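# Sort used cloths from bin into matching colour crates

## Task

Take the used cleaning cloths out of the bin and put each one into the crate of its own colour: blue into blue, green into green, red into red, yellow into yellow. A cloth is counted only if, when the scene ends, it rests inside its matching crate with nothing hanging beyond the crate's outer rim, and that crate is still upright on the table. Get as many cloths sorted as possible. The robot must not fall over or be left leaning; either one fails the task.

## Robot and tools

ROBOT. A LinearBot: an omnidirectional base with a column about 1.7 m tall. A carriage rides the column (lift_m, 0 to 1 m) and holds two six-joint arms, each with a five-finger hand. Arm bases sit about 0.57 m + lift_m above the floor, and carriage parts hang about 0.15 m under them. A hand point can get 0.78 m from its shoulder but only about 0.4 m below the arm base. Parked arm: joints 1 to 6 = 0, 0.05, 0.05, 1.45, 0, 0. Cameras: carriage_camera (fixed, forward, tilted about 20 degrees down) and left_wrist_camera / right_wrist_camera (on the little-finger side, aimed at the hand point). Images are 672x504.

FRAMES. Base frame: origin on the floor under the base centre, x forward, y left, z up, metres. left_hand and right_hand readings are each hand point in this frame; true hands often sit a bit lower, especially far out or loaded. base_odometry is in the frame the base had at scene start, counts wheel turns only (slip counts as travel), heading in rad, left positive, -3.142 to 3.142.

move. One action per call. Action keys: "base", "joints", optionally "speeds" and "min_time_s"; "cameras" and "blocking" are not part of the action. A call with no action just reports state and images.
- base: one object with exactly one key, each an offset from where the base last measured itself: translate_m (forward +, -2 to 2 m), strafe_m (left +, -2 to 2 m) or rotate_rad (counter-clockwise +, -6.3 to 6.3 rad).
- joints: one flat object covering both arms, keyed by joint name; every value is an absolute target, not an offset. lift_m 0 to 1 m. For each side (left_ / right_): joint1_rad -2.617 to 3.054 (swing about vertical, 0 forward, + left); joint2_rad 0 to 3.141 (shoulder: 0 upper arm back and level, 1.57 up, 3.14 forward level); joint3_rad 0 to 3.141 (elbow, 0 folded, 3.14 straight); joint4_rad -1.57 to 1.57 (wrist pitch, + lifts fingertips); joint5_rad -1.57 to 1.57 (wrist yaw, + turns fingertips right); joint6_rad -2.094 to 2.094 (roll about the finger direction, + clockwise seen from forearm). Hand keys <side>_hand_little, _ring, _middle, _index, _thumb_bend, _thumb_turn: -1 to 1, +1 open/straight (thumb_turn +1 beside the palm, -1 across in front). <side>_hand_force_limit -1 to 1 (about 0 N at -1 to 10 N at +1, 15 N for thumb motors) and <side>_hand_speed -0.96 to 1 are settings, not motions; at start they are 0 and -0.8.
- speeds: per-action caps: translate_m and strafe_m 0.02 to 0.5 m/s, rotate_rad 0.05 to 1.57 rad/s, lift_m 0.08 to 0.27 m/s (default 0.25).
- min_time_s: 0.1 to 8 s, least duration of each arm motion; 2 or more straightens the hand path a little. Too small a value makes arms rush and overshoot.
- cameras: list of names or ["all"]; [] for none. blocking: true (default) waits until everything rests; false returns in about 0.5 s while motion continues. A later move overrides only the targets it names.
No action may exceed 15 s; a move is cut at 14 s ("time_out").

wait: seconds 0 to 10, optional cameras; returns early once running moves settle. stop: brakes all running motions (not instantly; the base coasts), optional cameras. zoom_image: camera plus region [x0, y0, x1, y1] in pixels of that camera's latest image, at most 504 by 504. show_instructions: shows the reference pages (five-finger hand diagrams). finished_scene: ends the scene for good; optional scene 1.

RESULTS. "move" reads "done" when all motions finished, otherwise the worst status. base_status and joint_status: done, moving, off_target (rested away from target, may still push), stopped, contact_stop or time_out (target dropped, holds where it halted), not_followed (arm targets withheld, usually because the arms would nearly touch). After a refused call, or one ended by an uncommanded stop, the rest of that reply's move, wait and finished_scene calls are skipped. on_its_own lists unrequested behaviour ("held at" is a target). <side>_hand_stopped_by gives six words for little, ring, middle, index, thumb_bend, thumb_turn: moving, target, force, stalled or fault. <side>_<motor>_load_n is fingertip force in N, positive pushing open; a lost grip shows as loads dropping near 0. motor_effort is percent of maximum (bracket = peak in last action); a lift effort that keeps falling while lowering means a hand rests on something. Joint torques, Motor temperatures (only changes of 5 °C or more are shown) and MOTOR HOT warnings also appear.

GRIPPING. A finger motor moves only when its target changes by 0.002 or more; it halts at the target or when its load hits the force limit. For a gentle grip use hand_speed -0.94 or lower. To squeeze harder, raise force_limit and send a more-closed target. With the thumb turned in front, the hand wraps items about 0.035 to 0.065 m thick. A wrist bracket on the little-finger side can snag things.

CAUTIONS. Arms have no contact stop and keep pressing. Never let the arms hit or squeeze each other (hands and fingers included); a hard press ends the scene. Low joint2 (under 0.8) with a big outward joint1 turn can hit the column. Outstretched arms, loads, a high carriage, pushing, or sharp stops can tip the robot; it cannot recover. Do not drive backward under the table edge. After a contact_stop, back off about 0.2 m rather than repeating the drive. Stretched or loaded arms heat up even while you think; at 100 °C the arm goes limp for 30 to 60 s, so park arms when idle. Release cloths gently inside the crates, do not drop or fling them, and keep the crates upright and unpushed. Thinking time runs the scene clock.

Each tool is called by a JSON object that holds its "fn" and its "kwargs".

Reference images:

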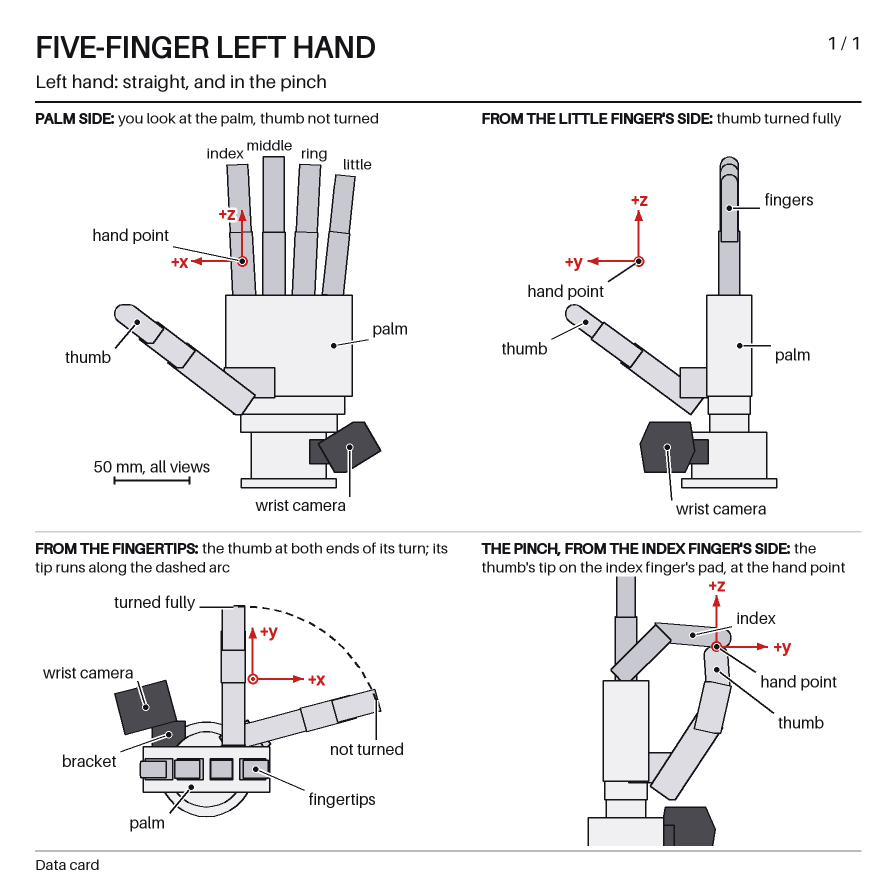

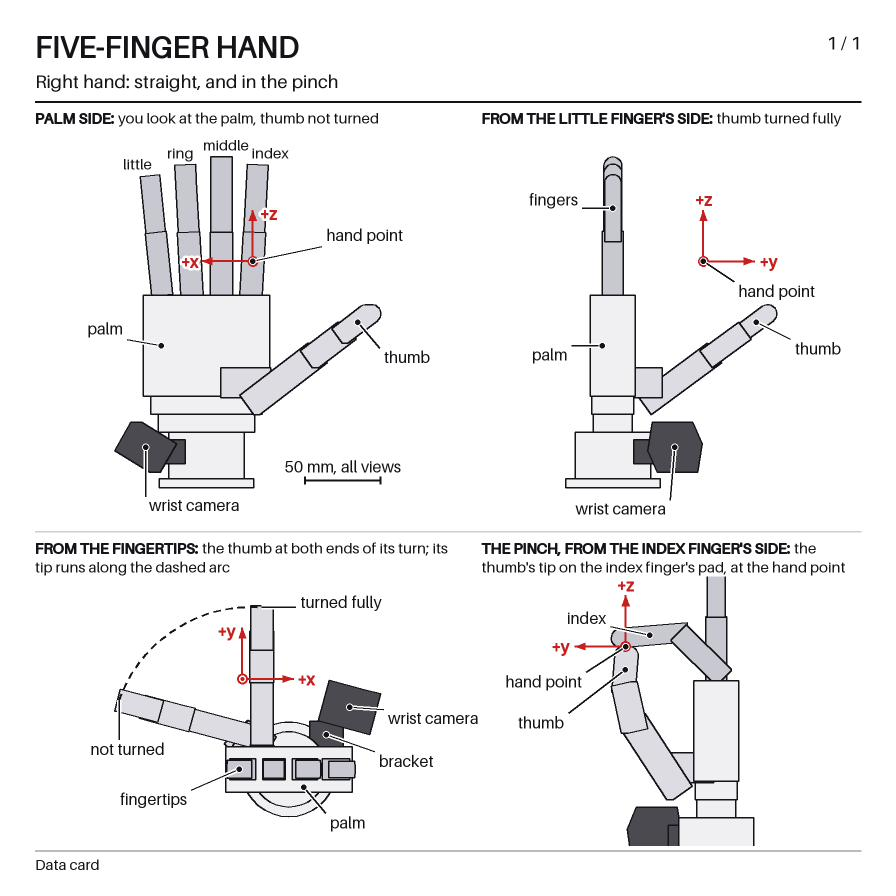

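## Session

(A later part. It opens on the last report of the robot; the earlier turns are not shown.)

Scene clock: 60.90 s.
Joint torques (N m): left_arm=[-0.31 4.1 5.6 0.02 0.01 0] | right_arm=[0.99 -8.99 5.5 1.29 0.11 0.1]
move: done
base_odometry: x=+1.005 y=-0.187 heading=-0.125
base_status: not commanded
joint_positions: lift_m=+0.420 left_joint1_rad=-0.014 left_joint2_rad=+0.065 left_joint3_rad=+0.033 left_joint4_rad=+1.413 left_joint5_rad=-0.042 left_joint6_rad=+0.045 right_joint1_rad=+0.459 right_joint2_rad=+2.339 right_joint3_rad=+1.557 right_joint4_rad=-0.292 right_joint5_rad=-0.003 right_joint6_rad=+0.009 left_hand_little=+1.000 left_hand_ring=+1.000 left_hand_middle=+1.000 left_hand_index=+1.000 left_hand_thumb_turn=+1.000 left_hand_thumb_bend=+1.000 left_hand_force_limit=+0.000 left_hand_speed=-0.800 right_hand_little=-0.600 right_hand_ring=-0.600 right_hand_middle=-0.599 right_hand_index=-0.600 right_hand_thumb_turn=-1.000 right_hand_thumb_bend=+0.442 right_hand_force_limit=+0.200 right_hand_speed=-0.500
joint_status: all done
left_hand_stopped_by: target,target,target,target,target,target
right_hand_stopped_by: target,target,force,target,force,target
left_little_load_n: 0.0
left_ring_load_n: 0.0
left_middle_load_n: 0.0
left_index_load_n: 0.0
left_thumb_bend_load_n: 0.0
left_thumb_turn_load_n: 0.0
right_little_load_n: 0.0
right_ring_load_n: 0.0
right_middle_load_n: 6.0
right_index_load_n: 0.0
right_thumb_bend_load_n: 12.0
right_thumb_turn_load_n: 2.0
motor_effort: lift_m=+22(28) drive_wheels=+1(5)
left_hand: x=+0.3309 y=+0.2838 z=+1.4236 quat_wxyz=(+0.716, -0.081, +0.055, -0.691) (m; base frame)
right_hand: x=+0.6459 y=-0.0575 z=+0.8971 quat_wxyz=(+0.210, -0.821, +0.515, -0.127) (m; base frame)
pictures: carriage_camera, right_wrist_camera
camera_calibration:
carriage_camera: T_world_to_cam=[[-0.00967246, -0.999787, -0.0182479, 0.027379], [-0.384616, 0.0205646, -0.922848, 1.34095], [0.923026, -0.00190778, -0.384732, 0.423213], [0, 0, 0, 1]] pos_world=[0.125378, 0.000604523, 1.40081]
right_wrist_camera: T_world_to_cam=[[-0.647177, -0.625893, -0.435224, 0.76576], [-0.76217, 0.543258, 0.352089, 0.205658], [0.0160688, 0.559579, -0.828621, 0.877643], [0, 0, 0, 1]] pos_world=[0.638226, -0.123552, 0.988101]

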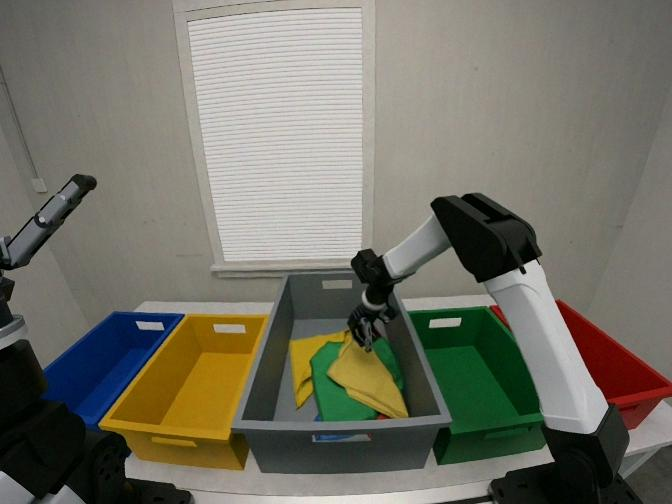

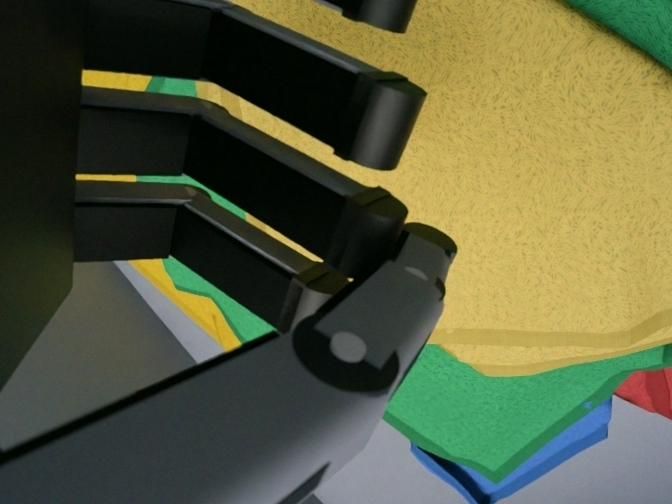

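{"fn": "move", "kwargs": {"joints": {"right_joint1_rad": 0.463, "right_joint2_rad": 2.11, "right_joint3_rad": 0.985, "right_joint4_rad": 0.377, "right_hand_little": 0.5, "right_hand_ring": 0.5, "right_hand_middle": 0.5, "right_hand_index": 0.5, "right_hand_thumb_bend": 1, "right_hand_speed": 0.3}, "min_time_s": 1.5, "cameras": ["right_wrist_camera", "carriage_camera"]}}

Scene clock: 65.07 s.
Joint torques (N m): left_arm=[-0.32 4.11 5.57 0.04 0.01 0] | right_arm=[0.77 -11.85 3.44 1.92 0.11 0.11]
Motor temperatures (°C): left_arm=[29 39 45 34 27 28] | right_arm=[30 43 47 36 26 27]
move: done
base_odometry: x=+1.005 y=-0.187 heading=-0.125
base_status: not commanded
joint_positions: lift_m=+0.420 left_joint1_rad=-0.014 left_joint2_rad=+0.065 left_joint3_rad=+0.033 left_joint4_rad=+1.413 left_joint5_rad=-0.042 left_joint6_rad=+0.045 right_joint1_rad=+0.459 right_joint2_rad=+2.148 right_joint3_rad=+1.001 right_joint4_rad=+0.370 right_joint5_rad=-0.003 right_joint6_rad=+0.009 left_hand_little=+1.000 left_hand_ring=+1.000 left_hand_middle=+1.000 left_hand_index=+1.000 left_hand_thumb_turn=+1.000 left_hand_thumb_bend=+1.000 left_hand_force_limit=+0.000 left_hand_speed=-0.800 right_hand_little=+0.500 right_hand_ring=+0.500 right_hand_middle=+0.500 right_hand_index=+0.500 right_hand_thumb_turn=-1.000 right_hand_thumb_bend=+1.000 right_hand_force_limit=+0.200 right_hand_speed=+0.300
joint_status: all done
left_hand_stopped_by: target,target,target,target,target,target
right_hand_stopped_by: target,target,target,target,target,target
left_little_load_n: 0.0
left_ring_load_n: 0.0
left_middle_load_n: 0.0
left_index_load_n: 0.0
left_thumb_bend_load_n: 0.5
left_thumb_turn_load_n: 0.0
right_little_load_n: 0.0
right_ring_load_n: 0.0
right_middle_load_n: 0.0
right_index_load_n: 0.0
right_thumb_bend_load_n: 0.0
right_thumb_turn_load_n: 0.0
motor_effort: lift_m=+22(26) drive_wheels=+2(4)
left_hand: x=+0.3309 y=+0.2838 z=+1.4236 quat_wxyz=(+0.716, -0.081, +0.055, -0.691) (m; base frame)
right_hand: x=+0.6226 y=-0.0690 z=+0.8936 quat_wxyz=(+0.330, -0.781, +0.490, -0.201) (m; base frame)
pictures: carriage_camera, right_wrist_camera
camera_calibration:
carriage_camera: T_world_to_cam=[[-0.00967246, -0.999787, -0.0182479, 0.027379], [-0.384616, 0.0205646, -0.922848, 1.34095], [0.923026, -0.00190778, -0.384732, 0.423213], [0, 0, 0, 1]] pos_world=[0.125378, 0.000604523, 1.40081]
right_wrist_camera: T_world_to_cam=[[-0.498968, -0.552739, -0.667465, 0.862336], [-0.837283, 0.506176, 0.206743, 0.369526], [0.22358, 0.662016, -0.715365, 0.658241], [0, 0, 0, 1]] pos_world=[0.592507, -0.146164, 0.970065]

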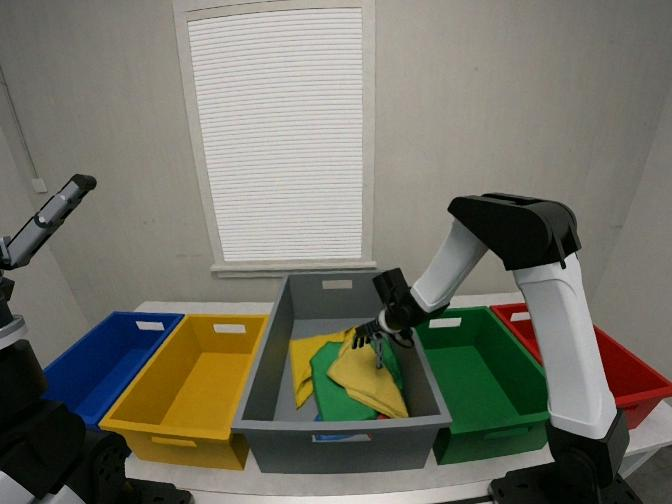

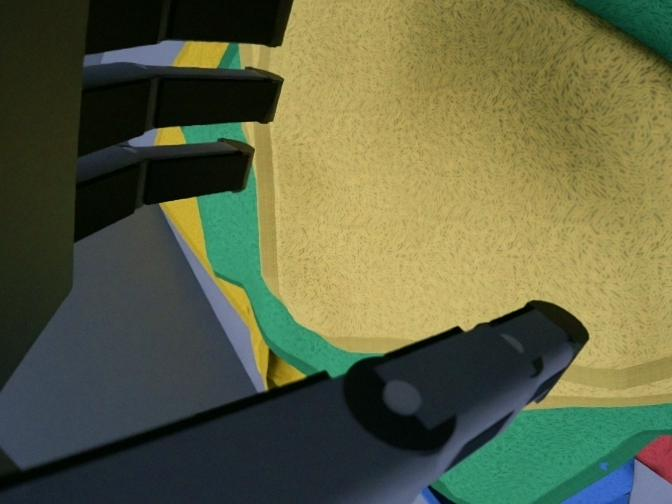

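{"fn": "move", "kwargs": {"joints": {"lift_m": 0.6}}}

{"fn": "move", "kwargs": {"joints": {"right_joint1_rad": -0.6, "right_joint2_rad": 1.4, "right_joint3_rad": 1.2, "right_joint4_rad": -0.8, "left_joint1_rad": 0.4, "left_joint2_rad": 1.4, "left_joint3_rad": 1.2, "left_joint4_rad": -0.8, "left_joint5_rad": 0, "left_joint6_rad": 0, "left_hand_thumb_turn": -1, "left_hand_speed": 0.3, "left_hand_force_limit": 0.2}, "min_time_s": 2, "cameras": ["carriage_camera"]}}

Scene clock: 68.97 s.
Joint torques (N m): left_arm=[-0.31 4.11 5.59 0.04 0.01 0] | right_arm=[0.69 -10.5 4.01 1.84 0.11 0.11]
move: done
base_odometry: x=+1.005 y=-0.187 heading=-0.125
base_status: not commanded
joint_positions: lift_m=+0.600 left_joint1_rad=-0.014 left_joint2_rad=+0.065 left_joint3_rad=+0.033 left_joint4_rad=+1.413 left_joint5_rad=-0.042 left_joint6_rad=+0.045 right_joint1_rad=+0.459 right_joint2_rad=+2.131 right_joint3_rad=+0.996 right_joint4_rad=+0.385 right_joint5_rad=-0.003 right_joint6_rad=+0.009 left_hand_little=+1.000 left_hand_ring=+1.000 left_hand_middle=+1.000 left_hand_index=+1.000 left_hand_thumb_turn=+1.000 left_hand_thumb_bend=+1.000 left_hand_force_limit=+0.000 left_hand_speed=-0.800 right_hand_little=+0.500 right_hand_ring=+0.500 right_hand_middle=+0.500 right_hand_index=+0.500 right_hand_thumb_turn=-1.000 right_hand_thumb_bend=+1.000 right_hand_force_limit=+0.200 right_hand_speed=+0.300
joint_status: all done
left_hand_stopped_by: target,target,target,target,target,target
right_hand_stopped_by: target,target,target,target,target,target
left_little_load_n: 0.0
left_ring_load_n: 0.0
left_middle_load_n: 0.0
left_index_load_n: 0.0
left_thumb_bend_load_n: 0.0
left_thumb_turn_load_n: 0.0
right_little_load_n: 0.0
right_ring_load_n: 0.0
right_middle_load_n: 0.0
right_index_load_n: 0.0
right_thumb_bend_load_n: 0.0
right_thumb_turn_load_n: 0.0
motor_effort: lift_m=+23(31) drive_wheels=+2(4)
left_hand: x=+0.3309 y=+0.2838 z=+1.6036 quat_wxyz=(+0.716, -0.081, +0.055, -0.691) (m; base frame)
right_hand: x=+0.6267 y=-0.0670 z=+1.0815 quat_wxyz=(+0.340, -0.777, +0.487, -0.208) (m; base frame)
pictures: none

Scene clock: 71.47 s.
Joint torques (N m): left_arm=[0.47 -5.05 9.09 1.39 0.08 -0.07] | right_arm=[-0.06 -6.45 8.76 1.35 0.08 0.11]
move: done
base_odometry: x=+1.005 y=-0.187 heading=-0.125
base_status: not commanded
joint_positions: lift_m=+0.600 left_joint1_rad=+0.391 left_joint2_rad=+1.391 left_joint3_rad=+1.166 left_joint4_rad=-0.795 left_joint5_rad=-0.009 left_joint6_rad=+0.008 right_joint1_rad=-0.594 right_joint2_rad=+1.422 right_joint3_rad=+1.171 right_joint4_rad=-0.784 right_joint5_rad=+0.001 right_joint6_rad=+0.009 left_hand_little=+1.000 left_hand_ring=+1.000 left_hand_middle=+1.000 left_hand_index=+1.000 left_hand_thumb_turn=-1.000 left_hand_thumb_bend=+1.000 left_hand_force_limit=+0.200 left_hand_speed=+0.300 right_hand_little=+0.500 right_hand_ring=+0.500 right_hand_middle=+0.500 right_hand_index=+0.500 right_hand_thumb_turn=-1.000 right_hand_thumb_bend=+1.000 right_hand_force_limit=+0.200 right_hand_speed=+0.300
joint_status: all done
left_hand_stopped_by: target,target,target,target,target,target
right_hand_stopped_by: target,target,target,target,target,target
left_little_load_n: 0.0
left_ring_load_n: 0.0
left_middle_load_n: 0.0
left_index_load_n: 0.0
left_thumb_bend_load_n: 0.0
left_thumb_turn_load_n: 0.0
right_little_load_n: 0.0
right_ring_load_n: 0.0
right_middle_load_n: 0.0
right_index_load_n: 0.0
right_thumb_bend_load_n: 0.0
right_thumb_turn_load_n: 0.0
motor_effort: lift_m=+23(25) drive_wheels=-3(5)
left_hand: x=+0.5179 y=+0.3986 z=+1.2848 quat_wxyz=(+0.229, -0.798, +0.537, -0.147) (m; base frame)
right_hand: x=+0.4979 y=-0.4575 z=+1.2788 quat_wxyz=(+0.125, -0.449, +0.854, -0.233) (m; base frame)
pictures: carriage_camera
camera_calibration:
carriage_camera: T_world_to_cam=[[-0.00967246, -0.999787, -0.0182479, 0.0306636], [-0.384616, 0.0205646, -0.922848, 1.50706], [0.923026, -0.00190778, -0.384732, 0.492465], [0, 0, 0, 1]] pos_world=[0.125378, 0.000604523, 1.58081]

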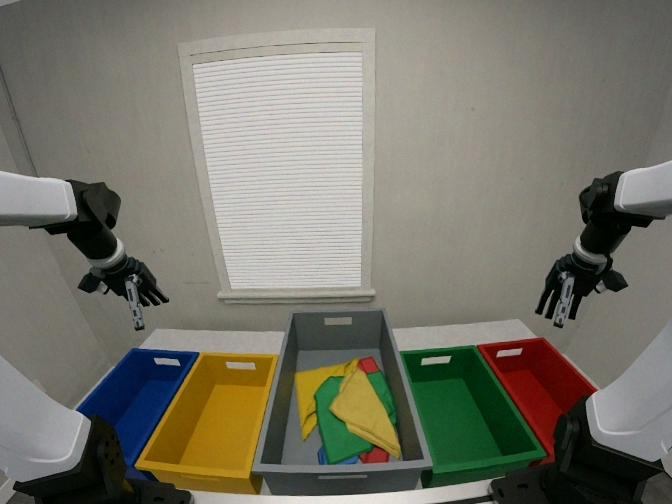

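{"fn": "move", "kwargs": {"joints": {"left_joint1_rad": -0.656, "left_joint2_rad": 2.318, "left_joint3_rad": 1.44, "left_joint4_rad": 0.078, "left_hand_little": 0.5, "left_hand_ring": 0.5, "left_hand_middle": 0.5, "left_hand_index": 0.5}, "min_time_s": 2}}

{"fn": "move", "kwargs": {"joints": {"lift_m": 0.37}, "cameras": ["left_wrist_camera", "carriage_camera"]}}

Scene clock: 75.73 s.
Joint torques (N m): left_arm=[-0.75 -12.26 7.97 1.95 0.03 -0.07] | right_arm=[-0.03 -6.48 8.76 1.33 0.07 0.11]
move: done
base_odometry: x=+1.005 y=-0.187 heading=-0.125
base_status: not commanded
joint_positions: lift_m=+0.600 left_joint1_rad=-0.651 left_joint2_rad=+2.306 left_joint3_rad=+1.411 left_joint4_rad=+0.056 left_joint5_rad=-0.004 left_joint6_rad=+0.008 right_joint1_rad=-0.594 right_joint2_rad=+1.422 right_joint3_rad=+1.171 right_joint4_rad=-0.788 right_joint5_rad=+0.001 right_joint6_rad=+0.009 left_hand_little=+0.500 left_hand_ring=+0.500 left_hand_middle=+0.500 left_hand_index=+0.500 left_hand_thumb_turn=-1.000 left_hand_thumb_bend=+1.000 left_hand_force_limit=+0.200 left_hand_speed=+0.300 right_hand_little=+0.500 right_hand_ring=+0.500 right_hand_middle=+0.500 right_hand_index=+0.500 right_hand_thumb_turn=-1.000 right_hand_thumb_bend=+1.000 right_hand_force_limit=+0.200 right_hand_speed=+0.300
joint_status: all done
left_hand_stopped_by: target,target,target,target,target,target
right_hand_stopped_by: target,target,target,target,target,target
left_little_load_n: 0.0
left_ring_load_n: 0.0
left_middle_load_n: 0.0
left_index_load_n: 0.0
left_thumb_bend_load_n: 0.0
left_thumb_turn_load_n: 0.0
right_little_load_n: 0.0
right_ring_load_n: 0.0
right_middle_load_n: 0.0
right_index_load_n: 0.0
right_thumb_bend_load_n: -0.5
right_thumb_turn_load_n: 0.0
motor_effort: lift_m=+22(25) drive_wheels=-4(5)
left_hand: x=+0.6212 y=-0.0406 z=+1.0838 quat_wxyz=(+0.162, -0.412, +0.838, -0.319) (m; base frame)
right_hand: x=+0.4971 y=-0.4570 z=+1.2785 quat_wxyz=(+0.124, -0.449, +0.854, -0.232) (m; base frame)
pictures: none

Scene clock: 77.20 s.
Joint torques (N m): left_arm=[-0.66 -13.6 7.1 1.85 0.04 -0.06] | right_arm=[-0.06 -5.82 7.87 1.43 0.08 0.11]
move: done
base_odometry: x=+1.005 y=-0.187 heading=-0.125
base_status: not commanded
joint_positions: lift_m=+0.370 left_joint1_rad=-0.651 left_joint2_rad=+2.318 left_joint3_rad=+1.422 left_joint4_rad=+0.066 left_joint5_rad=-0.004 left_joint6_rad=+0.007 right_joint1_rad=-0.594 right_joint2_rad=+1.414 right_joint3_rad=+1.182 right_joint4_rad=-0.795 right_joint5_rad=+0.001 right_joint6_rad=+0.009 left_hand_little=+0.500 left_hand_ring=+0.500 left_hand_middle=+0.500 left_hand_index=+0.500 left_hand_thumb_turn=-1.000 left_hand_thumb_bend=+1.000 left_hand_force_limit=+0.200 left_hand_speed=+0.300 right_hand_little=+0.500 right_hand_ring=+0.500 right_hand_middle=+0.500 right_hand_index=+0.500 right_hand_thumb_turn=-1.000 right_hand_thumb_bend=+1.000 right_hand_force_limit=+0.200 right_hand_speed=+0.300
joint_status: all done
left_hand_stopped_by: target,target,target,target,target,target
right_hand_stopped_by: target,target,target,target,target,target
left_little_load_n: 0.0
left_ring_load_n: 0.0
left_middle_load_n: 0.0
left_index_load_n: 0.0
left_thumb_bend_load_n: 0.0
left_thumb_turn_load_n: 0.0
right_little_load_n: 0.0
right_ring_load_n: 0.0
right_middle_load_n: -0.5
right_index_load_n: 0.0
right_thumb_bend_load_n: 0.0
right_thumb_turn_load_n: 0.0
motor_effort: lift_m=+15(20) drive_wheels=+1(5)
left_hand: x=+0.6245 y=-0.0432 z=+0.8530 quat_wxyz=(+0.163, -0.411, +0.837, -0.323) (m; base frame)
right_hand: x=+0.4979 y=-0.4575 z=+1.0545 quat_wxyz=(+0.127, -0.448, +0.853, -0.237) (m; base frame)
pictures: carriage_camera, left_wrist_camera
camera_calibration:
carriage_camera: T_world_to_cam=[[-0.00967246, -0.999787, -0.0182479, 0.0264776], [-0.384616, 0.0205646, -0.922848, 1.29536], [0.923026, -0.00190778, -0.384732, 0.404207], [0, 0, 0, 1]] pos_world=[0.125378, 0.000604523, 1.35141]
left_wrist_camera: T_world_to_cam=[[0.383437, -0.652008, 0.654111, -0.832702], [-0.922816, -0.29903, 0.242883, 0.354031], [0.0372368, -0.696754, -0.716343, 0.672183], [0, 0, 0, 1]] pos_world=[0.620965, 0.0312837, 0.940204]

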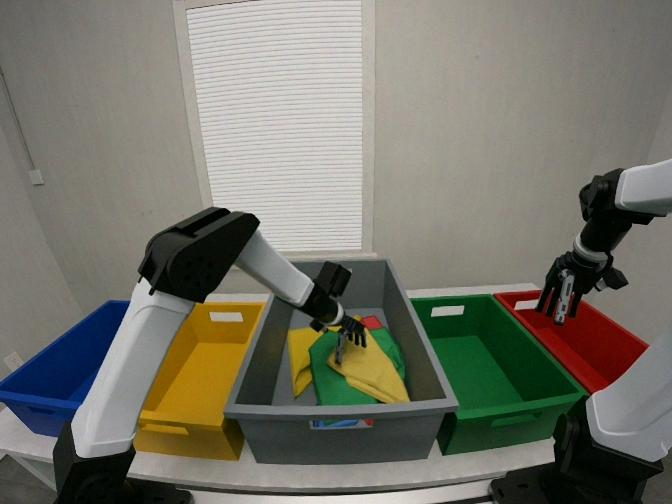

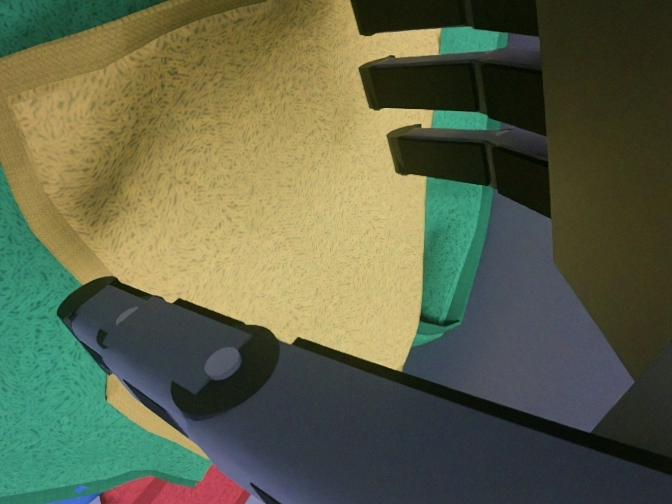

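{"fn": "move", "kwargs": {"joints": {"lift_m": 0.315}, "speeds": {"lift_m": 0.08}, "cameras": ["left_wrist_camera"]}}

Scene clock: 78.73 s.
Joint torques (N m): left_arm=[-0.7 -13.07 6.2 1.47 -0.01 -0.05] | right_arm=[-0.08 -5.78 7.87 1.42 0.08 0.11]
move: done
base_odometry: x=+1.005 y=-0.187 heading=-0.125
base_status: not commanded
joint_positions: lift_m=+0.315 left_joint1_rad=-0.651 left_joint2_rad=+2.312 left_joint3_rad=+1.435 left_joint4_rad=+0.111 left_joint5_rad=+0.000 left_joint6_rad=+0.006 right_joint1_rad=-0.594 right_joint2_rad=+1.414 right_joint3_rad=+1.182 right_joint4_rad=-0.795 right_joint5_rad=+0.001 right_joint6_rad=+0.009 left_hand_little=+0.500 left_hand_ring=+0.500 left_hand_middle=+0.499 left_hand_index=+0.500 left_hand_thumb_turn=-1.000 left_hand_thumb_bend=+1.000 left_hand_force_limit=+0.200 left_hand_speed=+0.300 right_hand_little=+0.500 right_hand_ring=+0.500 right_hand_middle=+0.500 right_hand_index=+0.500 right_hand_thumb_turn=-1.000 right_hand_thumb_bend=+1.000 right_hand_force_limit=+0.200 right_hand_speed=+0.300
joint_status: all done
left_hand_stopped_by: target,target,target,target,target,target
right_hand_stopped_by: target,target,target,target,target,target
left_little_load_n: 0.0
left_ring_load_n: 0.0
left_middle_load_n: -2.5
left_index_load_n: 0.0
left_thumb_bend_load_n: 0.0
left_thumb_turn_load_n: 0.0
right_little_load_n: 0.0
right_ring_load_n: 0.0
right_middle_load_n: 0.0
right_index_load_n: 0.0
right_thumb_bend_load_n: 0.0
right_thumb_turn_load_n: 0.0
motor_effort: lift_m=+16(18) drive_wheels=+2(4)
left_hand: x=+0.6373 y=-0.0539 z=+0.8125 quat_wxyz=(+0.175, -0.406, +0.826, -0.350) (m; base frame)
right_hand: x=+0.4979 y=-0.4575 z=+0.9998 quat_wxyz=(+0.127, -0.448, +0.853, -0.237) (m; base frame)
pictures: left_wrist_camera
camera_calibration:
left_wrist_camera: T_world_to_cam=[[0.348926, -0.624755, 0.698521, -0.830711], [-0.934524, -0.287724, 0.209475, 0.407645], [0.0701103, -0.725876, -0.684243, 0.586642], [0, 0, 0, 1]] pos_world=[0.629681, 0.0241271, 0.896284]

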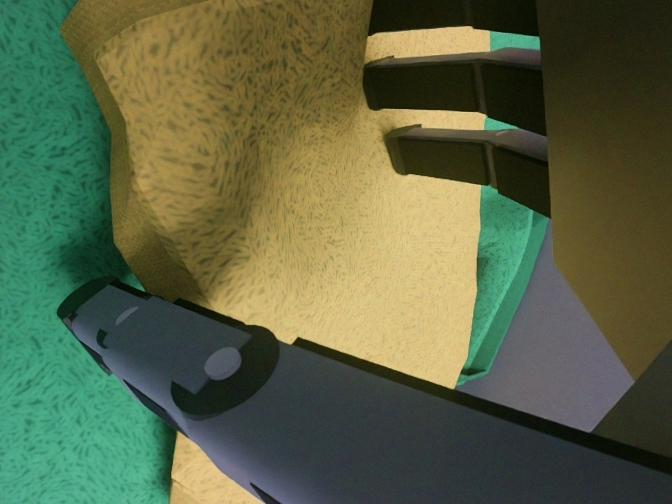

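{"fn": "move", "kwargs": {"joints": {"lift_m": 0.303, "left_hand_little": -0.7, "left_hand_ring": -0.7, "left_hand_middle": -0.7, "left_hand_index": -0.7, "left_hand_thumb_bend": -0.2, "left_hand_speed": -0.5, "left_hand_force_limit": 0.3}, "speeds": {"lift_m": 0.08}, "cameras": ["left_wrist_camera"]}}

Scene clock: 81.27 s.
Joint torques (N m): left_arm=[-0.69 -12.62 5.52 1.4 -0.01 -0.03] | right_arm=[-0.05 -5.75 7.84 1.43 0.08 0.11]
move: off_target
base_odometry: x=+1.005 y=-0.187 heading=-0.125
base_status: not commanded
joint_positions: lift_m=+0.303 left_joint1_rad=-0.651 left_joint2_rad=+2.307 left_joint3_rad=+1.444 left_joint4_rad=+0.118 left_joint5_rad=+0.001 left_joint6_rad=+0.004 right_joint1_rad=-0.594 right_joint2_rad=+1.414 right_joint3_rad=+1.182 right_joint4_rad=-0.795 right_joint5_rad=+0.001 right_joint6_rad=+0.009 left_hand_little=-0.700 left_hand_ring=-0.548 left_hand_middle=-0.364 left_hand_index=-0.414 left_hand_thumb_turn=-1.000 left_hand_thumb_bend=+0.515 left_hand_force_limit=+0.300 left_hand_speed=-0.500 right_hand_little=+0.500 right_hand_ring=+0.500 right_hand_middle=+0.500 right_hand_index=+0.500 right_hand_thumb_turn=-1.000 right_hand_thumb_bend=+1.000 right_hand_force_limit=+0.200 right_hand_speed=+0.300
joint_status: left_hand_ring off_target (ended at -0.548, target -0.700); left_hand_middle off_target (ended at -0.364, target -0.700); left_hand_index off_target (ended at -0.414, target -0.700); left_hand_thumb_bend off_target (ended at +0.515, target -0.200); the others done
left_hand_stopped_by: target,force,force,force,force,target
right_hand_stopped_by: target,target,target,target,target,target
left_little_load_n: 0.5
left_ring_load_n: 7.0
left_middle_load_n: 2.5
left_index_load_n: 6.0
left_thumb_bend_load_n: 12.5
left_thumb_turn_load_n: 4.0
right_little_load_n: 0.0
right_ring_load_n: 0.0
right_middle_load_n: 0.0
right_index_load_n: 0.0
right_thumb_bend_load_n: 0.0
right_thumb_turn_load_n: 0.0
motor_effort: lift_m=+17(20) drive_wheels=+1(5)
left_hand: x=+0.6418 y=-0.0579 z=+0.8076 quat_wxyz=(+0.178, -0.405, +0.822, -0.359) (m; base frame)
right_hand: x=+0.4980 y=-0.4576 z=+0.9877 quat_wxyz=(+0.127, -0.448, +0.853, -0.237) (m; base frame)
pictures: left_wrist_camera
camera_calibration:
left_wrist_camera: T_world_to_cam=[[0.33871, -0.613749, 0.713153, -0.835931], [-0.937385, -0.285486, 0.199516, 0.421835], [0.0811421, -0.736077, -0.672017, 0.562463], [0, 0, 0, 1]] pos_world=[0.632921, 0.0213916, 0.889968]

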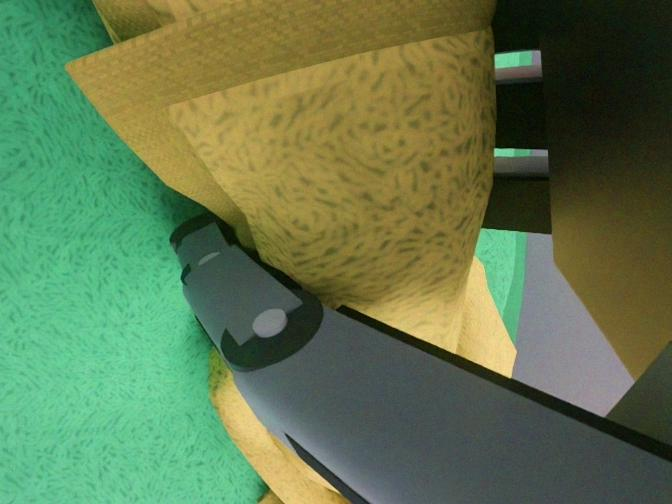

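Cloth has bunched. Lift.

{"fn": "move", "kwargs": {"joints": {"lift_m": 0.6}, "speeds": {"lift_m": 0.15}, "cameras": ["carriage_camera", "left_wrist_camera"]}}

Scene clock: 84.13 s.
Joint torques (N m): left_arm=[-0.69 -13.11 5.42 1.82 -0.02 -0.03] | right_arm=[-0.03 -5.75 7.86 1.43 0.08 0.11]
Motor temperatures (°C): left_arm=[29 44 45 36 27 28] | right_arm=[30 44 49 36 26 27]
move: done
base_odometry: x=+1.005 y=-0.187 heading=-0.125
base_status: not commanded
joint_positions: lift_m=+0.600 left_joint1_rad=-0.651 left_joint2_rad=+2.313 left_joint3_rad=+1.444 left_joint4_rad=+0.071 left_joint5_rad=+0.001 left_joint6_rad=+0.003 right_joint1_rad=-0.594 right_joint2_rad=+1.414 right_joint3_rad=+1.182 right_joint4_rad=-0.796 right_joint5_rad=+0.001 right_joint6_rad=+0.009 left_hand_little=-0.700 left_hand_ring=-0.548 left_hand_middle=-0.364 left_hand_index=-0.414 left_hand_thumb_turn=-1.000 left_hand_thumb_bend=+0.515 left_hand_force_limit=+0.300 left_hand_speed=-0.500 right_hand_little=+0.500 right_hand_ring=+0.500 right_hand_middle=+0.500 right_hand_index=+0.500 right_hand_thumb_turn=-1.000 right_hand_thumb_bend=+1.000 right_hand_force_limit=+0.200 right_hand_speed=+0.300
joint_status: all done
left_hand_stopped_by: target,force,force,force,force,target
right_hand_stopped_by: target,target,target,target,target,target
left_little_load_n: 0.0
left_ring_load_n: 6.5
left_middle_load_n: 2.0
left_index_load_n: 7.0
left_thumb_bend_load_n: 11.5
left_thumb_turn_load_n: 4.0
right_little_load_n: 0.0
right_ring_load_n: 0.0
right_middle_load_n: 0.0
right_index_load_n: 0.0
right_thumb_bend_load_n: 0.0
right_thumb_turn_load_n: 0.0
motor_effort: lift_m=+21(28) drive_wheels=-4(5)
left_hand: x=+0.6325 y=-0.0508 z=+1.0939 quat_wxyz=(+0.167, -0.409, +0.831, -0.338) (m; base frame)
right_hand: x=+0.4978 y=-0.4575 z=+1.2840 quat_wxyz=(+0.127, -0.448, +0.853, -0.237) (m; base frame)
pictures: carriage_camera, left_wrist_camera
camera_calibration:
carriage_camera: T_world_to_cam=[[-0.00967246, -0.999787, -0.0182479, 0.0306636], [-0.384616, 0.0205646, -0.922848, 1.50706], [0.923026, -0.00190778, -0.384732, 0.492465], [0, 0, 0, 1]] pos_world=[0.125378, 0.000604523, 1.58081]
left_wrist_camera: T_world_to_cam=[[0.367963, -0.635539, 0.678744, -1.01459], [-0.928339, -0.292558, 0.229339, 0.319199], [0.0528183, -0.714492, -0.697647, 0.80799], [0, 0, 0, 1]] pos_world=[0.626982, 0.0258722, 1.17914]

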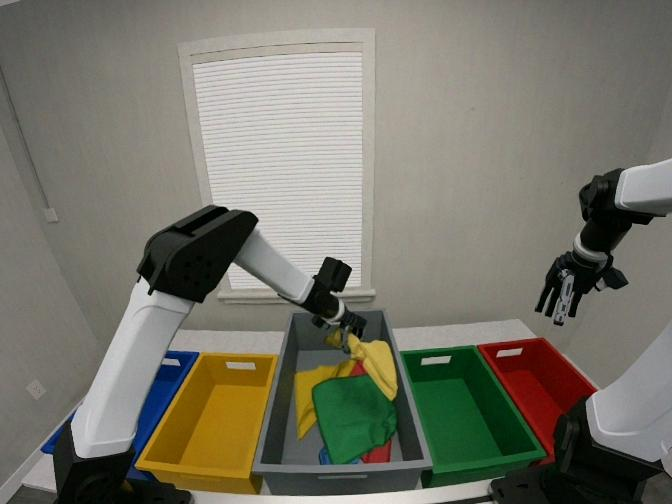

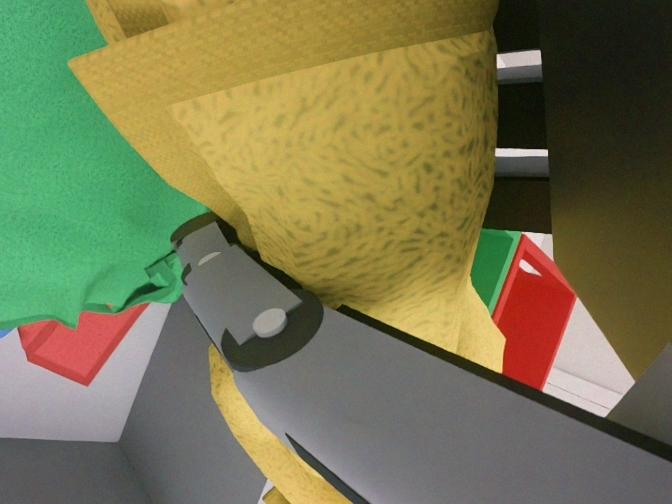

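{"fn": "move", "kwargs": {"joints": {"lift_m": 0.8}}}

{"fn": "move", "kwargs": {"joints": {"left_joint1_rad": 0.242, "left_joint2_rad": 1.97, "left_joint3_rad": 1.165, "left_joint4_rad": -0.49}, "min_time_s": 2.5, "cameras": ["carriage_camera", "left_wrist_camera"]}}

Scene clock: 86.87 s.
Joint torques (N m): left_arm=[-0.72 -13.78 5.91 1.83 -0.02 -0.03] | right_arm=[-0.06 -5.76 7.86 1.41 0.08 0.11]
move: done
base_odometry: x=+1.005 y=-0.187 heading=-0.125
base_status: not commanded
joint_positions: lift_m=+0.800 left_joint1_rad=-0.651 left_joint2_rad=+2.320 left_joint3_rad=+1.437 left_joint4_rad=+0.067 left_joint5_rad=+0.001 left_joint6_rad=+0.003 right_joint1_rad=-0.594 right_joint2_rad=+1.413 right_joint3_rad=+1.182 right_joint4_rad=-0.794 right_joint5_rad=+0.001 right_joint6_rad=+0.009 left_hand_little=-0.700 left_hand_ring=-0.548 left_hand_middle=-0.364 left_hand_index=-0.414 left_hand_thumb_turn=-1.000 left_hand_thumb_bend=+0.515 left_hand_force_limit=+0.300 left_hand_speed=-0.500 right_hand_little=+0.500 right_hand_ring=+0.500 right_hand_middle=+0.500 right_hand_index=+0.500 right_hand_thumb_turn=-1.000 right_hand_thumb_bend=+1.000 right_hand_force_limit=+0.200 right_hand_speed=+0.300
joint_status: all done
left_hand_stopped_by: target,force,force,force,force,target
right_hand_stopped_by: target,target,target,target,target,target
left_little_load_n: 0.0
left_ring_load_n: 6.5
left_middle_load_n: 2.5
left_index_load_n: 7.0
left_thumb_bend_load_n: 11.5
left_thumb_turn_load_n: 4.0
right_little_load_n: 0.0
right_ring_load_n: -0.5
right_middle_load_n: 0.0
right_index_load_n: 0.0
right_thumb_bend_load_n: 0.0
right_thumb_turn_load_n: 0.0
motor_effort: lift_m=+24(28) drive_wheels=+2(5)
left_hand: x=+0.6285 y=-0.0477 z=+1.2871 quat_wxyz=(+0.164, -0.411, +0.834, -0.330) (m; base frame)
right_hand: x=+0.4981 y=-0.4577 z=+1.4842 quat_wxyz=(+0.127, -0.448, +0.853, -0.237) (m; base frame)
pictures: none

Scene clock: 89.67 s.
Joint torques (N m): left_arm=[0.39 -15.08 4.66 0.69 -0.01 -0.03] | right_arm=[-0.05 -5.75 7.88 1.42 0.08 0.11]
move: done
base_odometry: x=+1.005 y=-0.187 heading=-0.125
base_status: not commanded
joint_positions: lift_m=+0.800 left_joint1_rad=+0.234 left_joint2_rad=+2.018 left_joint3_rad=+1.170 left_joint4_rad=-0.481 left_joint5_rad=+0.000 left_joint6_rad=+0.003 right_joint1_rad=-0.594 right_joint2_rad=+1.413 right_joint3_rad=+1.182 right_joint4_rad=-0.794 right_joint5_rad=+0.001 right_joint6_rad=+0.009 left_hand_little=-0.700 left_hand_ring=-0.548 left_hand_middle=-0.364 left_hand_index=-0.414 left_hand_thumb_turn=-1.000 left_hand_thumb_bend=+0.515 left_hand_force_limit=+0.300 left_hand_speed=-0.500 right_hand_little=+0.500 right_hand_ring=+0.500 right_hand_middle=+0.500 right_hand_index=+0.500 right_hand_thumb_turn=-1.000 right_hand_thumb_bend=+1.000 right_hand_force_limit=+0.200 right_hand_speed=+0.300
joint_status: all done
left_hand_stopped_by: target,force,force,force,force,target
right_hand_stopped_by: target,target,target,target,target,target
left_little_load_n: 0.5
left_ring_load_n: 6.5
left_middle_load_n: 2.0
left_index_load_n: 7.0
left_thumb_bend_load_n: 11.5
left_thumb_turn_load_n: 4.0
right_little_load_n: 0.0
right_ring_load_n: 0.0
right_middle_load_n: 0.0
right_index_load_n: 0.0
right_thumb_bend_load_n: 0.0
right_thumb_turn_load_n: 0.0
motor_effort: lift_m=+25(26) drive_wheels=+0(4)
left_hand: x=+0.5610 y=+0.3559 z=+1.3006 quat_wxyz=(+0.095, -0.778, +0.616, -0.075) (m; base frame)
right_hand: x=+0.4981 y=-0.4577 z=+1.4842 quat_wxyz=(+0.127, -0.448, +0.853, -0.237) (m; base frame)
pictures: carriage_camera, left_wrist_camera
camera_calibration:
carriage_camera: T_world_to_cam=[[-0.00967246, -0.999787, -0.0182479, 0.0343132], [-0.384616, 0.0205646, -0.922848, 1.69163], [0.923026, -0.00190778, -0.384732, 0.569411], [0, 0, 0, 1]] pos_world=[0.125378, 0.000604523, 1.78081]
left_wrist_camera: T_world_to_cam=[[0.968803, -0.0590081, 0.240704, -0.842649], [-0.17199, -0.859367, 0.481567, -0.226189], [0.178437, -0.507943, -0.842707, 1.29117], [0, 0, 0, 1]] pos_world=[0.547066, 0.411737, 1.39983]

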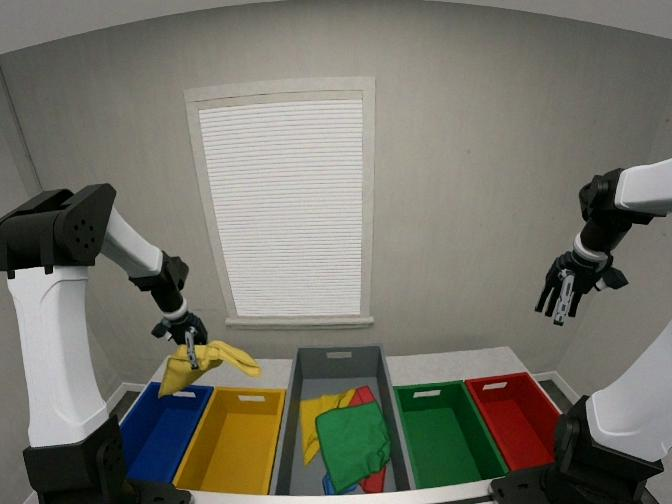

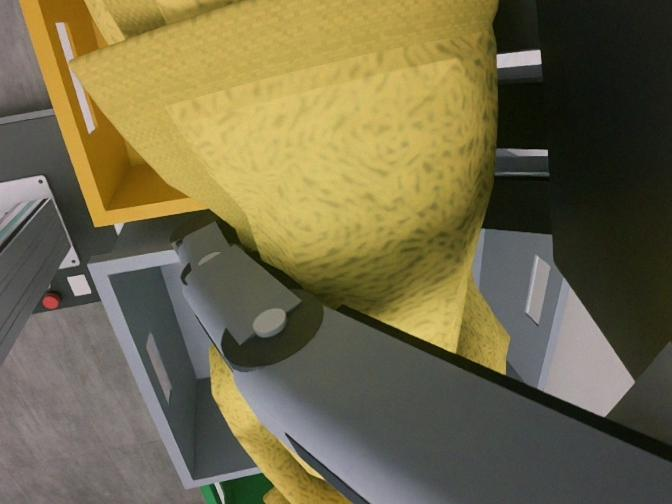

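{"fn": "move", "kwargs": {"joints": {"lift_m": 0.42}, "cameras": ["carriage_camera", "left_wrist_camera"]}}

Scene clock: 92.50 s.
Joint torques (N m): left_arm=[0.35 -13.08 5.2 0.78 -0.01 -0.03] | right_arm=[-0.18 -5.68 7.68 1.44 0.08 0.11]
move: done
base_odometry: x=+1.005 y=-0.187 heading=-0.125
base_status: not commanded
joint_positions: lift_m=+0.420 left_joint1_rad=+0.234 left_joint2_rad=+1.999 left_joint3_rad=+1.164 left_joint4_rad=-0.491 left_joint5_rad=+0.000 left_joint6_rad=+0.003 right_joint1_rad=-0.594 right_joint2_rad=+1.413 right_joint3_rad=+1.183 right_joint4_rad=-0.797 right_joint5_rad=+0.001 right_joint6_rad=+0.009 left_hand_little=-0.700 left_hand_ring=-0.548 left_hand_middle=-0.364 left_hand_index=-0.414 left_hand_thumb_turn=-1.000 left_hand_thumb_bend=+0.515 left_hand_force_limit=+0.300 left_hand_speed=-0.500 right_hand_little=+0.500 right_hand_ring=+0.500 right_hand_middle=+0.500 right_hand_index=+0.500 right_hand_thumb_turn=-1.000 right_hand_thumb_bend=+1.000 right_hand_force_limit=+0.200 right_hand_speed=+0.300
joint_status: all done
left_hand_stopped_by: target,force,force,force,force,target
right_hand_stopped_by: target,target,target,target,target,target
left_little_load_n: 0.0
left_ring_load_n: 6.5
left_middle_load_n: 2.5
left_index_load_n: 6.5
left_thumb_bend_load_n: 11.5
left_thumb_turn_load_n: 4.0
right_little_load_n: 0.0
right_ring_load_n: 0.0
right_middle_load_n: 0.0
right_index_load_n: 0.0
right_thumb_bend_load_n: 0.0
right_thumb_turn_load_n: 0.0
motor_effort: lift_m=+18(20) drive_wheels=-2(4)
left_hand: x=+0.5592 y=+0.3555 z=+0.9262 quat_wxyz=(+0.096, -0.778, +0.616, -0.076) (m; base frame)
right_hand: x=+0.4978 y=-0.4575 z=+1.1050 quat_wxyz=(+0.127, -0.448, +0.853, -0.237) (m; base frame)
pictures: carriage_camera, left_wrist_camera
camera_calibration:
carriage_camera: T_world_to_cam=[[-0.00967246, -0.999787, -0.0182479, 0.02739], [-0.384616, 0.0205646, -0.922848, 1.3415], [0.923026, -0.00190778, -0.384732, 0.423444], [0, 0, 0, 1]] pos_world=[0.125378, 0.000604523, 1.40141]
left_wrist_camera: T_world_to_cam=[[0.967908, -0.0591704, 0.24424, -0.753573], [-0.173731, -0.859788, 0.48019, -0.0441109], [0.181582, -0.507211, -0.842475, 0.973463], [0, 0, 0, 1]] pos_world=[0.544963, 0.411236, 1.02535]

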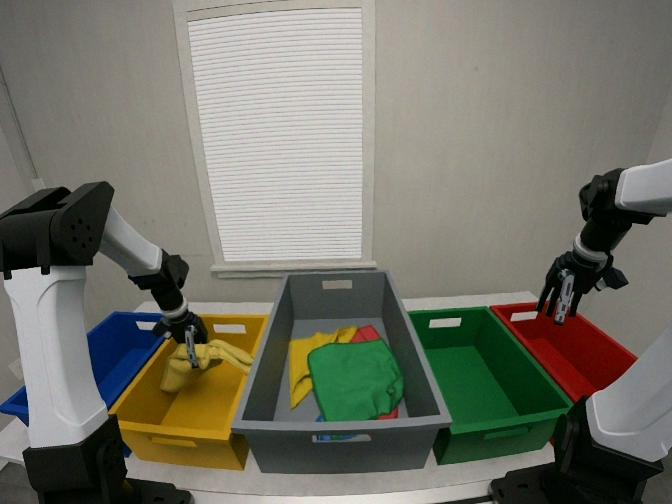

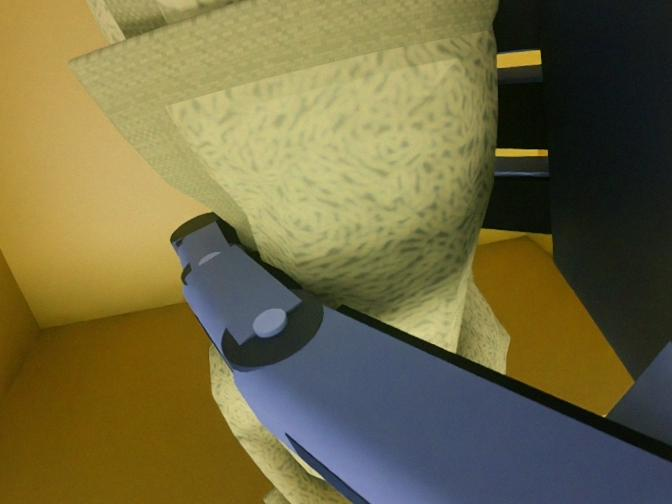

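{"fn": "move", "kwargs": {"joints": {"lift_m": 0.36}, "speeds": {"lift_m": 0.15}}}

{"fn": "move", "kwargs": {"joints": {"left_hand_little": 0.7, "left_hand_ring": 0.7, "left_hand_middle": 0.7, "left_hand_index": 0.7, "left_hand_thumb_bend": 1, "left_hand_speed": 0}, "cameras": ["carriage_camera", "left_wrist_camera"]}}

Scene clock: 93.73 s.
Joint torques (N m): left_arm=[0.24 -13 5.19 0.81 -0.01 -0.03] | right_arm=[-0.05 -5.67 7.8 1.45 0.08 0.11]
move: done
base_odometry: x=+1.005 y=-0.187 heading=-0.125
base_status: not commanded
joint_positions: lift_m=+0.360 left_joint1_rad=+0.236 left_joint2_rad=+1.998 left_joint3_rad=+1.164 left_joint4_rad=-0.493 left_joint5_rad=+0.000 left_joint6_rad=+0.003 right_joint1_rad=-0.594 right_joint2_rad=+1.413 right_joint3_rad=+1.183 right_joint4_rad=-0.797 right_joint5_rad=+0.001 right_joint6_rad=+0.009 left_hand_little=-0.700 left_hand_ring=-0.548 left_hand_middle=-0.364 left_hand_index=-0.414 left_hand_thumb_turn=-1.000 left_hand_thumb_bend=+0.515 left_hand_force_limit=+0.300 left_hand_speed=-0.500 right_hand_little=+0.500 right_hand_ring=+0.500 right_hand_middle=+0.500 right_hand_index=+0.500 right_hand_thumb_turn=-1.000 right_hand_thumb_bend=+1.000 right_hand_force_limit=+0.200 right_hand_speed=+0.300
joint_status: all done
left_hand_stopped_by: target,force,force,force,force,target
right_hand_stopped_by: target,target,target,target,target,target
left_little_load_n: 0.0
left_ring_load_n: 6.5
left_middle_load_n: 2.0
left_index_load_n: 6.5
left_thumb_bend_load_n: 11.5
left_thumb_turn_load_n: 4.0
right_little_load_n: 0.0
right_ring_load_n: 0.0
right_middle_load_n: 0.0
right_index_load_n: 0.0
right_thumb_bend_load_n: 0.0
right_thumb_turn_load_n: 0.0
motor_effort: lift_m=+17(20) drive_wheels=+1(3)
left_hand: x=+0.5587 y=+0.3560 z=+0.8664 quat_wxyz=(+0.095, -0.779, +0.616, -0.075) (m; base frame)
right_hand: x=+0.4976 y=-0.4574 z=+1.0449 quat_wxyz=(+0.127, -0.448, +0.853, -0.237) (m; base frame)
pictures: none

Scene clock: 94.73 s.
Joint torques (N m): left_arm=[0.24 -13.03 5.22 0.82 -0.01 -0.03] | right_arm=[-0.05 -5.68 7.82 1.45 0.08 0.11]
move: done
base_odometry: x=+1.005 y=-0.187 heading=-0.125
base_status: not commanded
joint_positions: lift_m=+0.360 left_joint1_rad=+0.236 left_joint2_rad=+1.998 left_joint3_rad=+1.164 left_joint4_rad=-0.493 left_joint5_rad=+0.000 left_joint6_rad=+0.003 right_joint1_rad=-0.594 right_joint2_rad=+1.413 right_joint3_rad=+1.183 right_joint4_rad=-0.797 right_joint5_rad=+0.001 right_joint6_rad=+0.009 left_hand_little=+0.700 left_hand_ring=+0.700 left_hand_middle=+0.700 left_hand_index=+0.700 left_hand_thumb_turn=-1.000 left_hand_thumb_bend=+1.000 left_hand_force_limit=+0.300 left_hand_speed=+0.000 right_hand_little=+0.500 right_hand_ring=+0.500 right_hand_middle=+0.500 right_hand_index=+0.500 right_hand_thumb_turn=-1.000 right_hand_thumb_bend=+1.000 right_hand_force_limit=+0.200 right_hand_speed=+0.300
joint_status: all done
left_hand_stopped_by: target,target,target,target,target,target
right_hand_stopped_by: target,target,target,target,target,target
left_little_load_n: 0.0
left_ring_load_n: 0.0
left_middle_load_n: 0.0
left_index_load_n: 0.0
left_thumb_bend_load_n: 0.0
left_thumb_turn_load_n: 0.0
right_little_load_n: 0.0
right_ring_load_n: 0.0
right_middle_load_n: 0.0
right_index_load_n: 0.0
right_thumb_bend_load_n: 0.0
right_thumb_turn_load_n: 0.0
motor_effort: lift_m=+18(21) drive_wheels=+1(4)
left_hand: x=+0.5587 y=+0.3560 z=+0.8664 quat_wxyz=(+0.095, -0.779, +0.616, -0.075) (m; base frame)
right_hand: x=+0.4976 y=-0.4574 z=+1.0449 quat_wxyz=(+0.127, -0.448, +0.853, -0.237) (m; base frame)
pictures: carriage_camera, left_wrist_camera
camera_calibration:
carriage_camera: T_world_to_cam=[[-0.00967246, -0.999787, -0.0182479, 0.0262951], [-0.384616, 0.0205646, -0.922848, 1.28613], [0.923026, -0.00190778, -0.384732, 0.40036], [0, 0, 0, 1]] pos_world=[0.125378, 0.000604523, 1.34141]
left_wrist_camera: T_world_to_cam=[[0.96838, -0.0573223, 0.242805, -0.738101], [-0.171449, -0.859918, 0.480777, -0.0168457], [0.181233, -0.507203, -0.842555, 0.923773], [0, 0, 0, 1]] pos_world=[0.544456, 0.411745, 0.965644]

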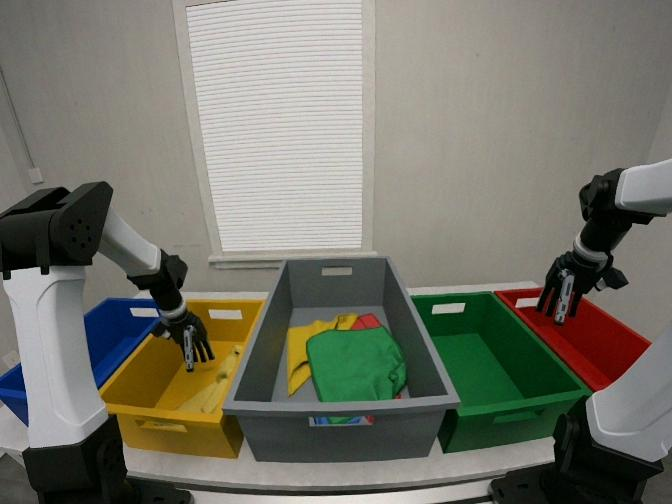

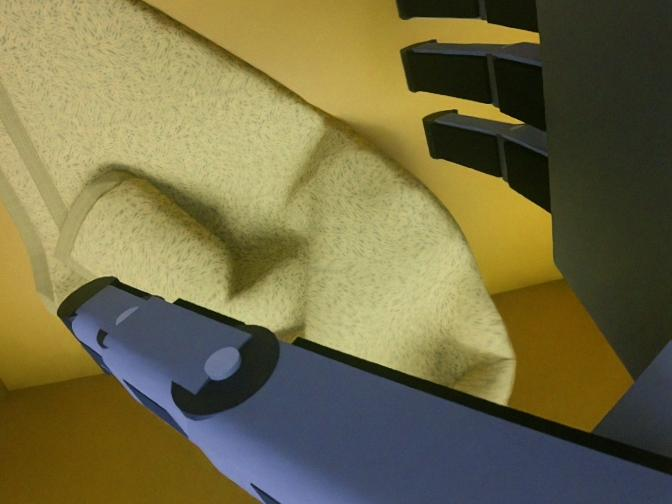

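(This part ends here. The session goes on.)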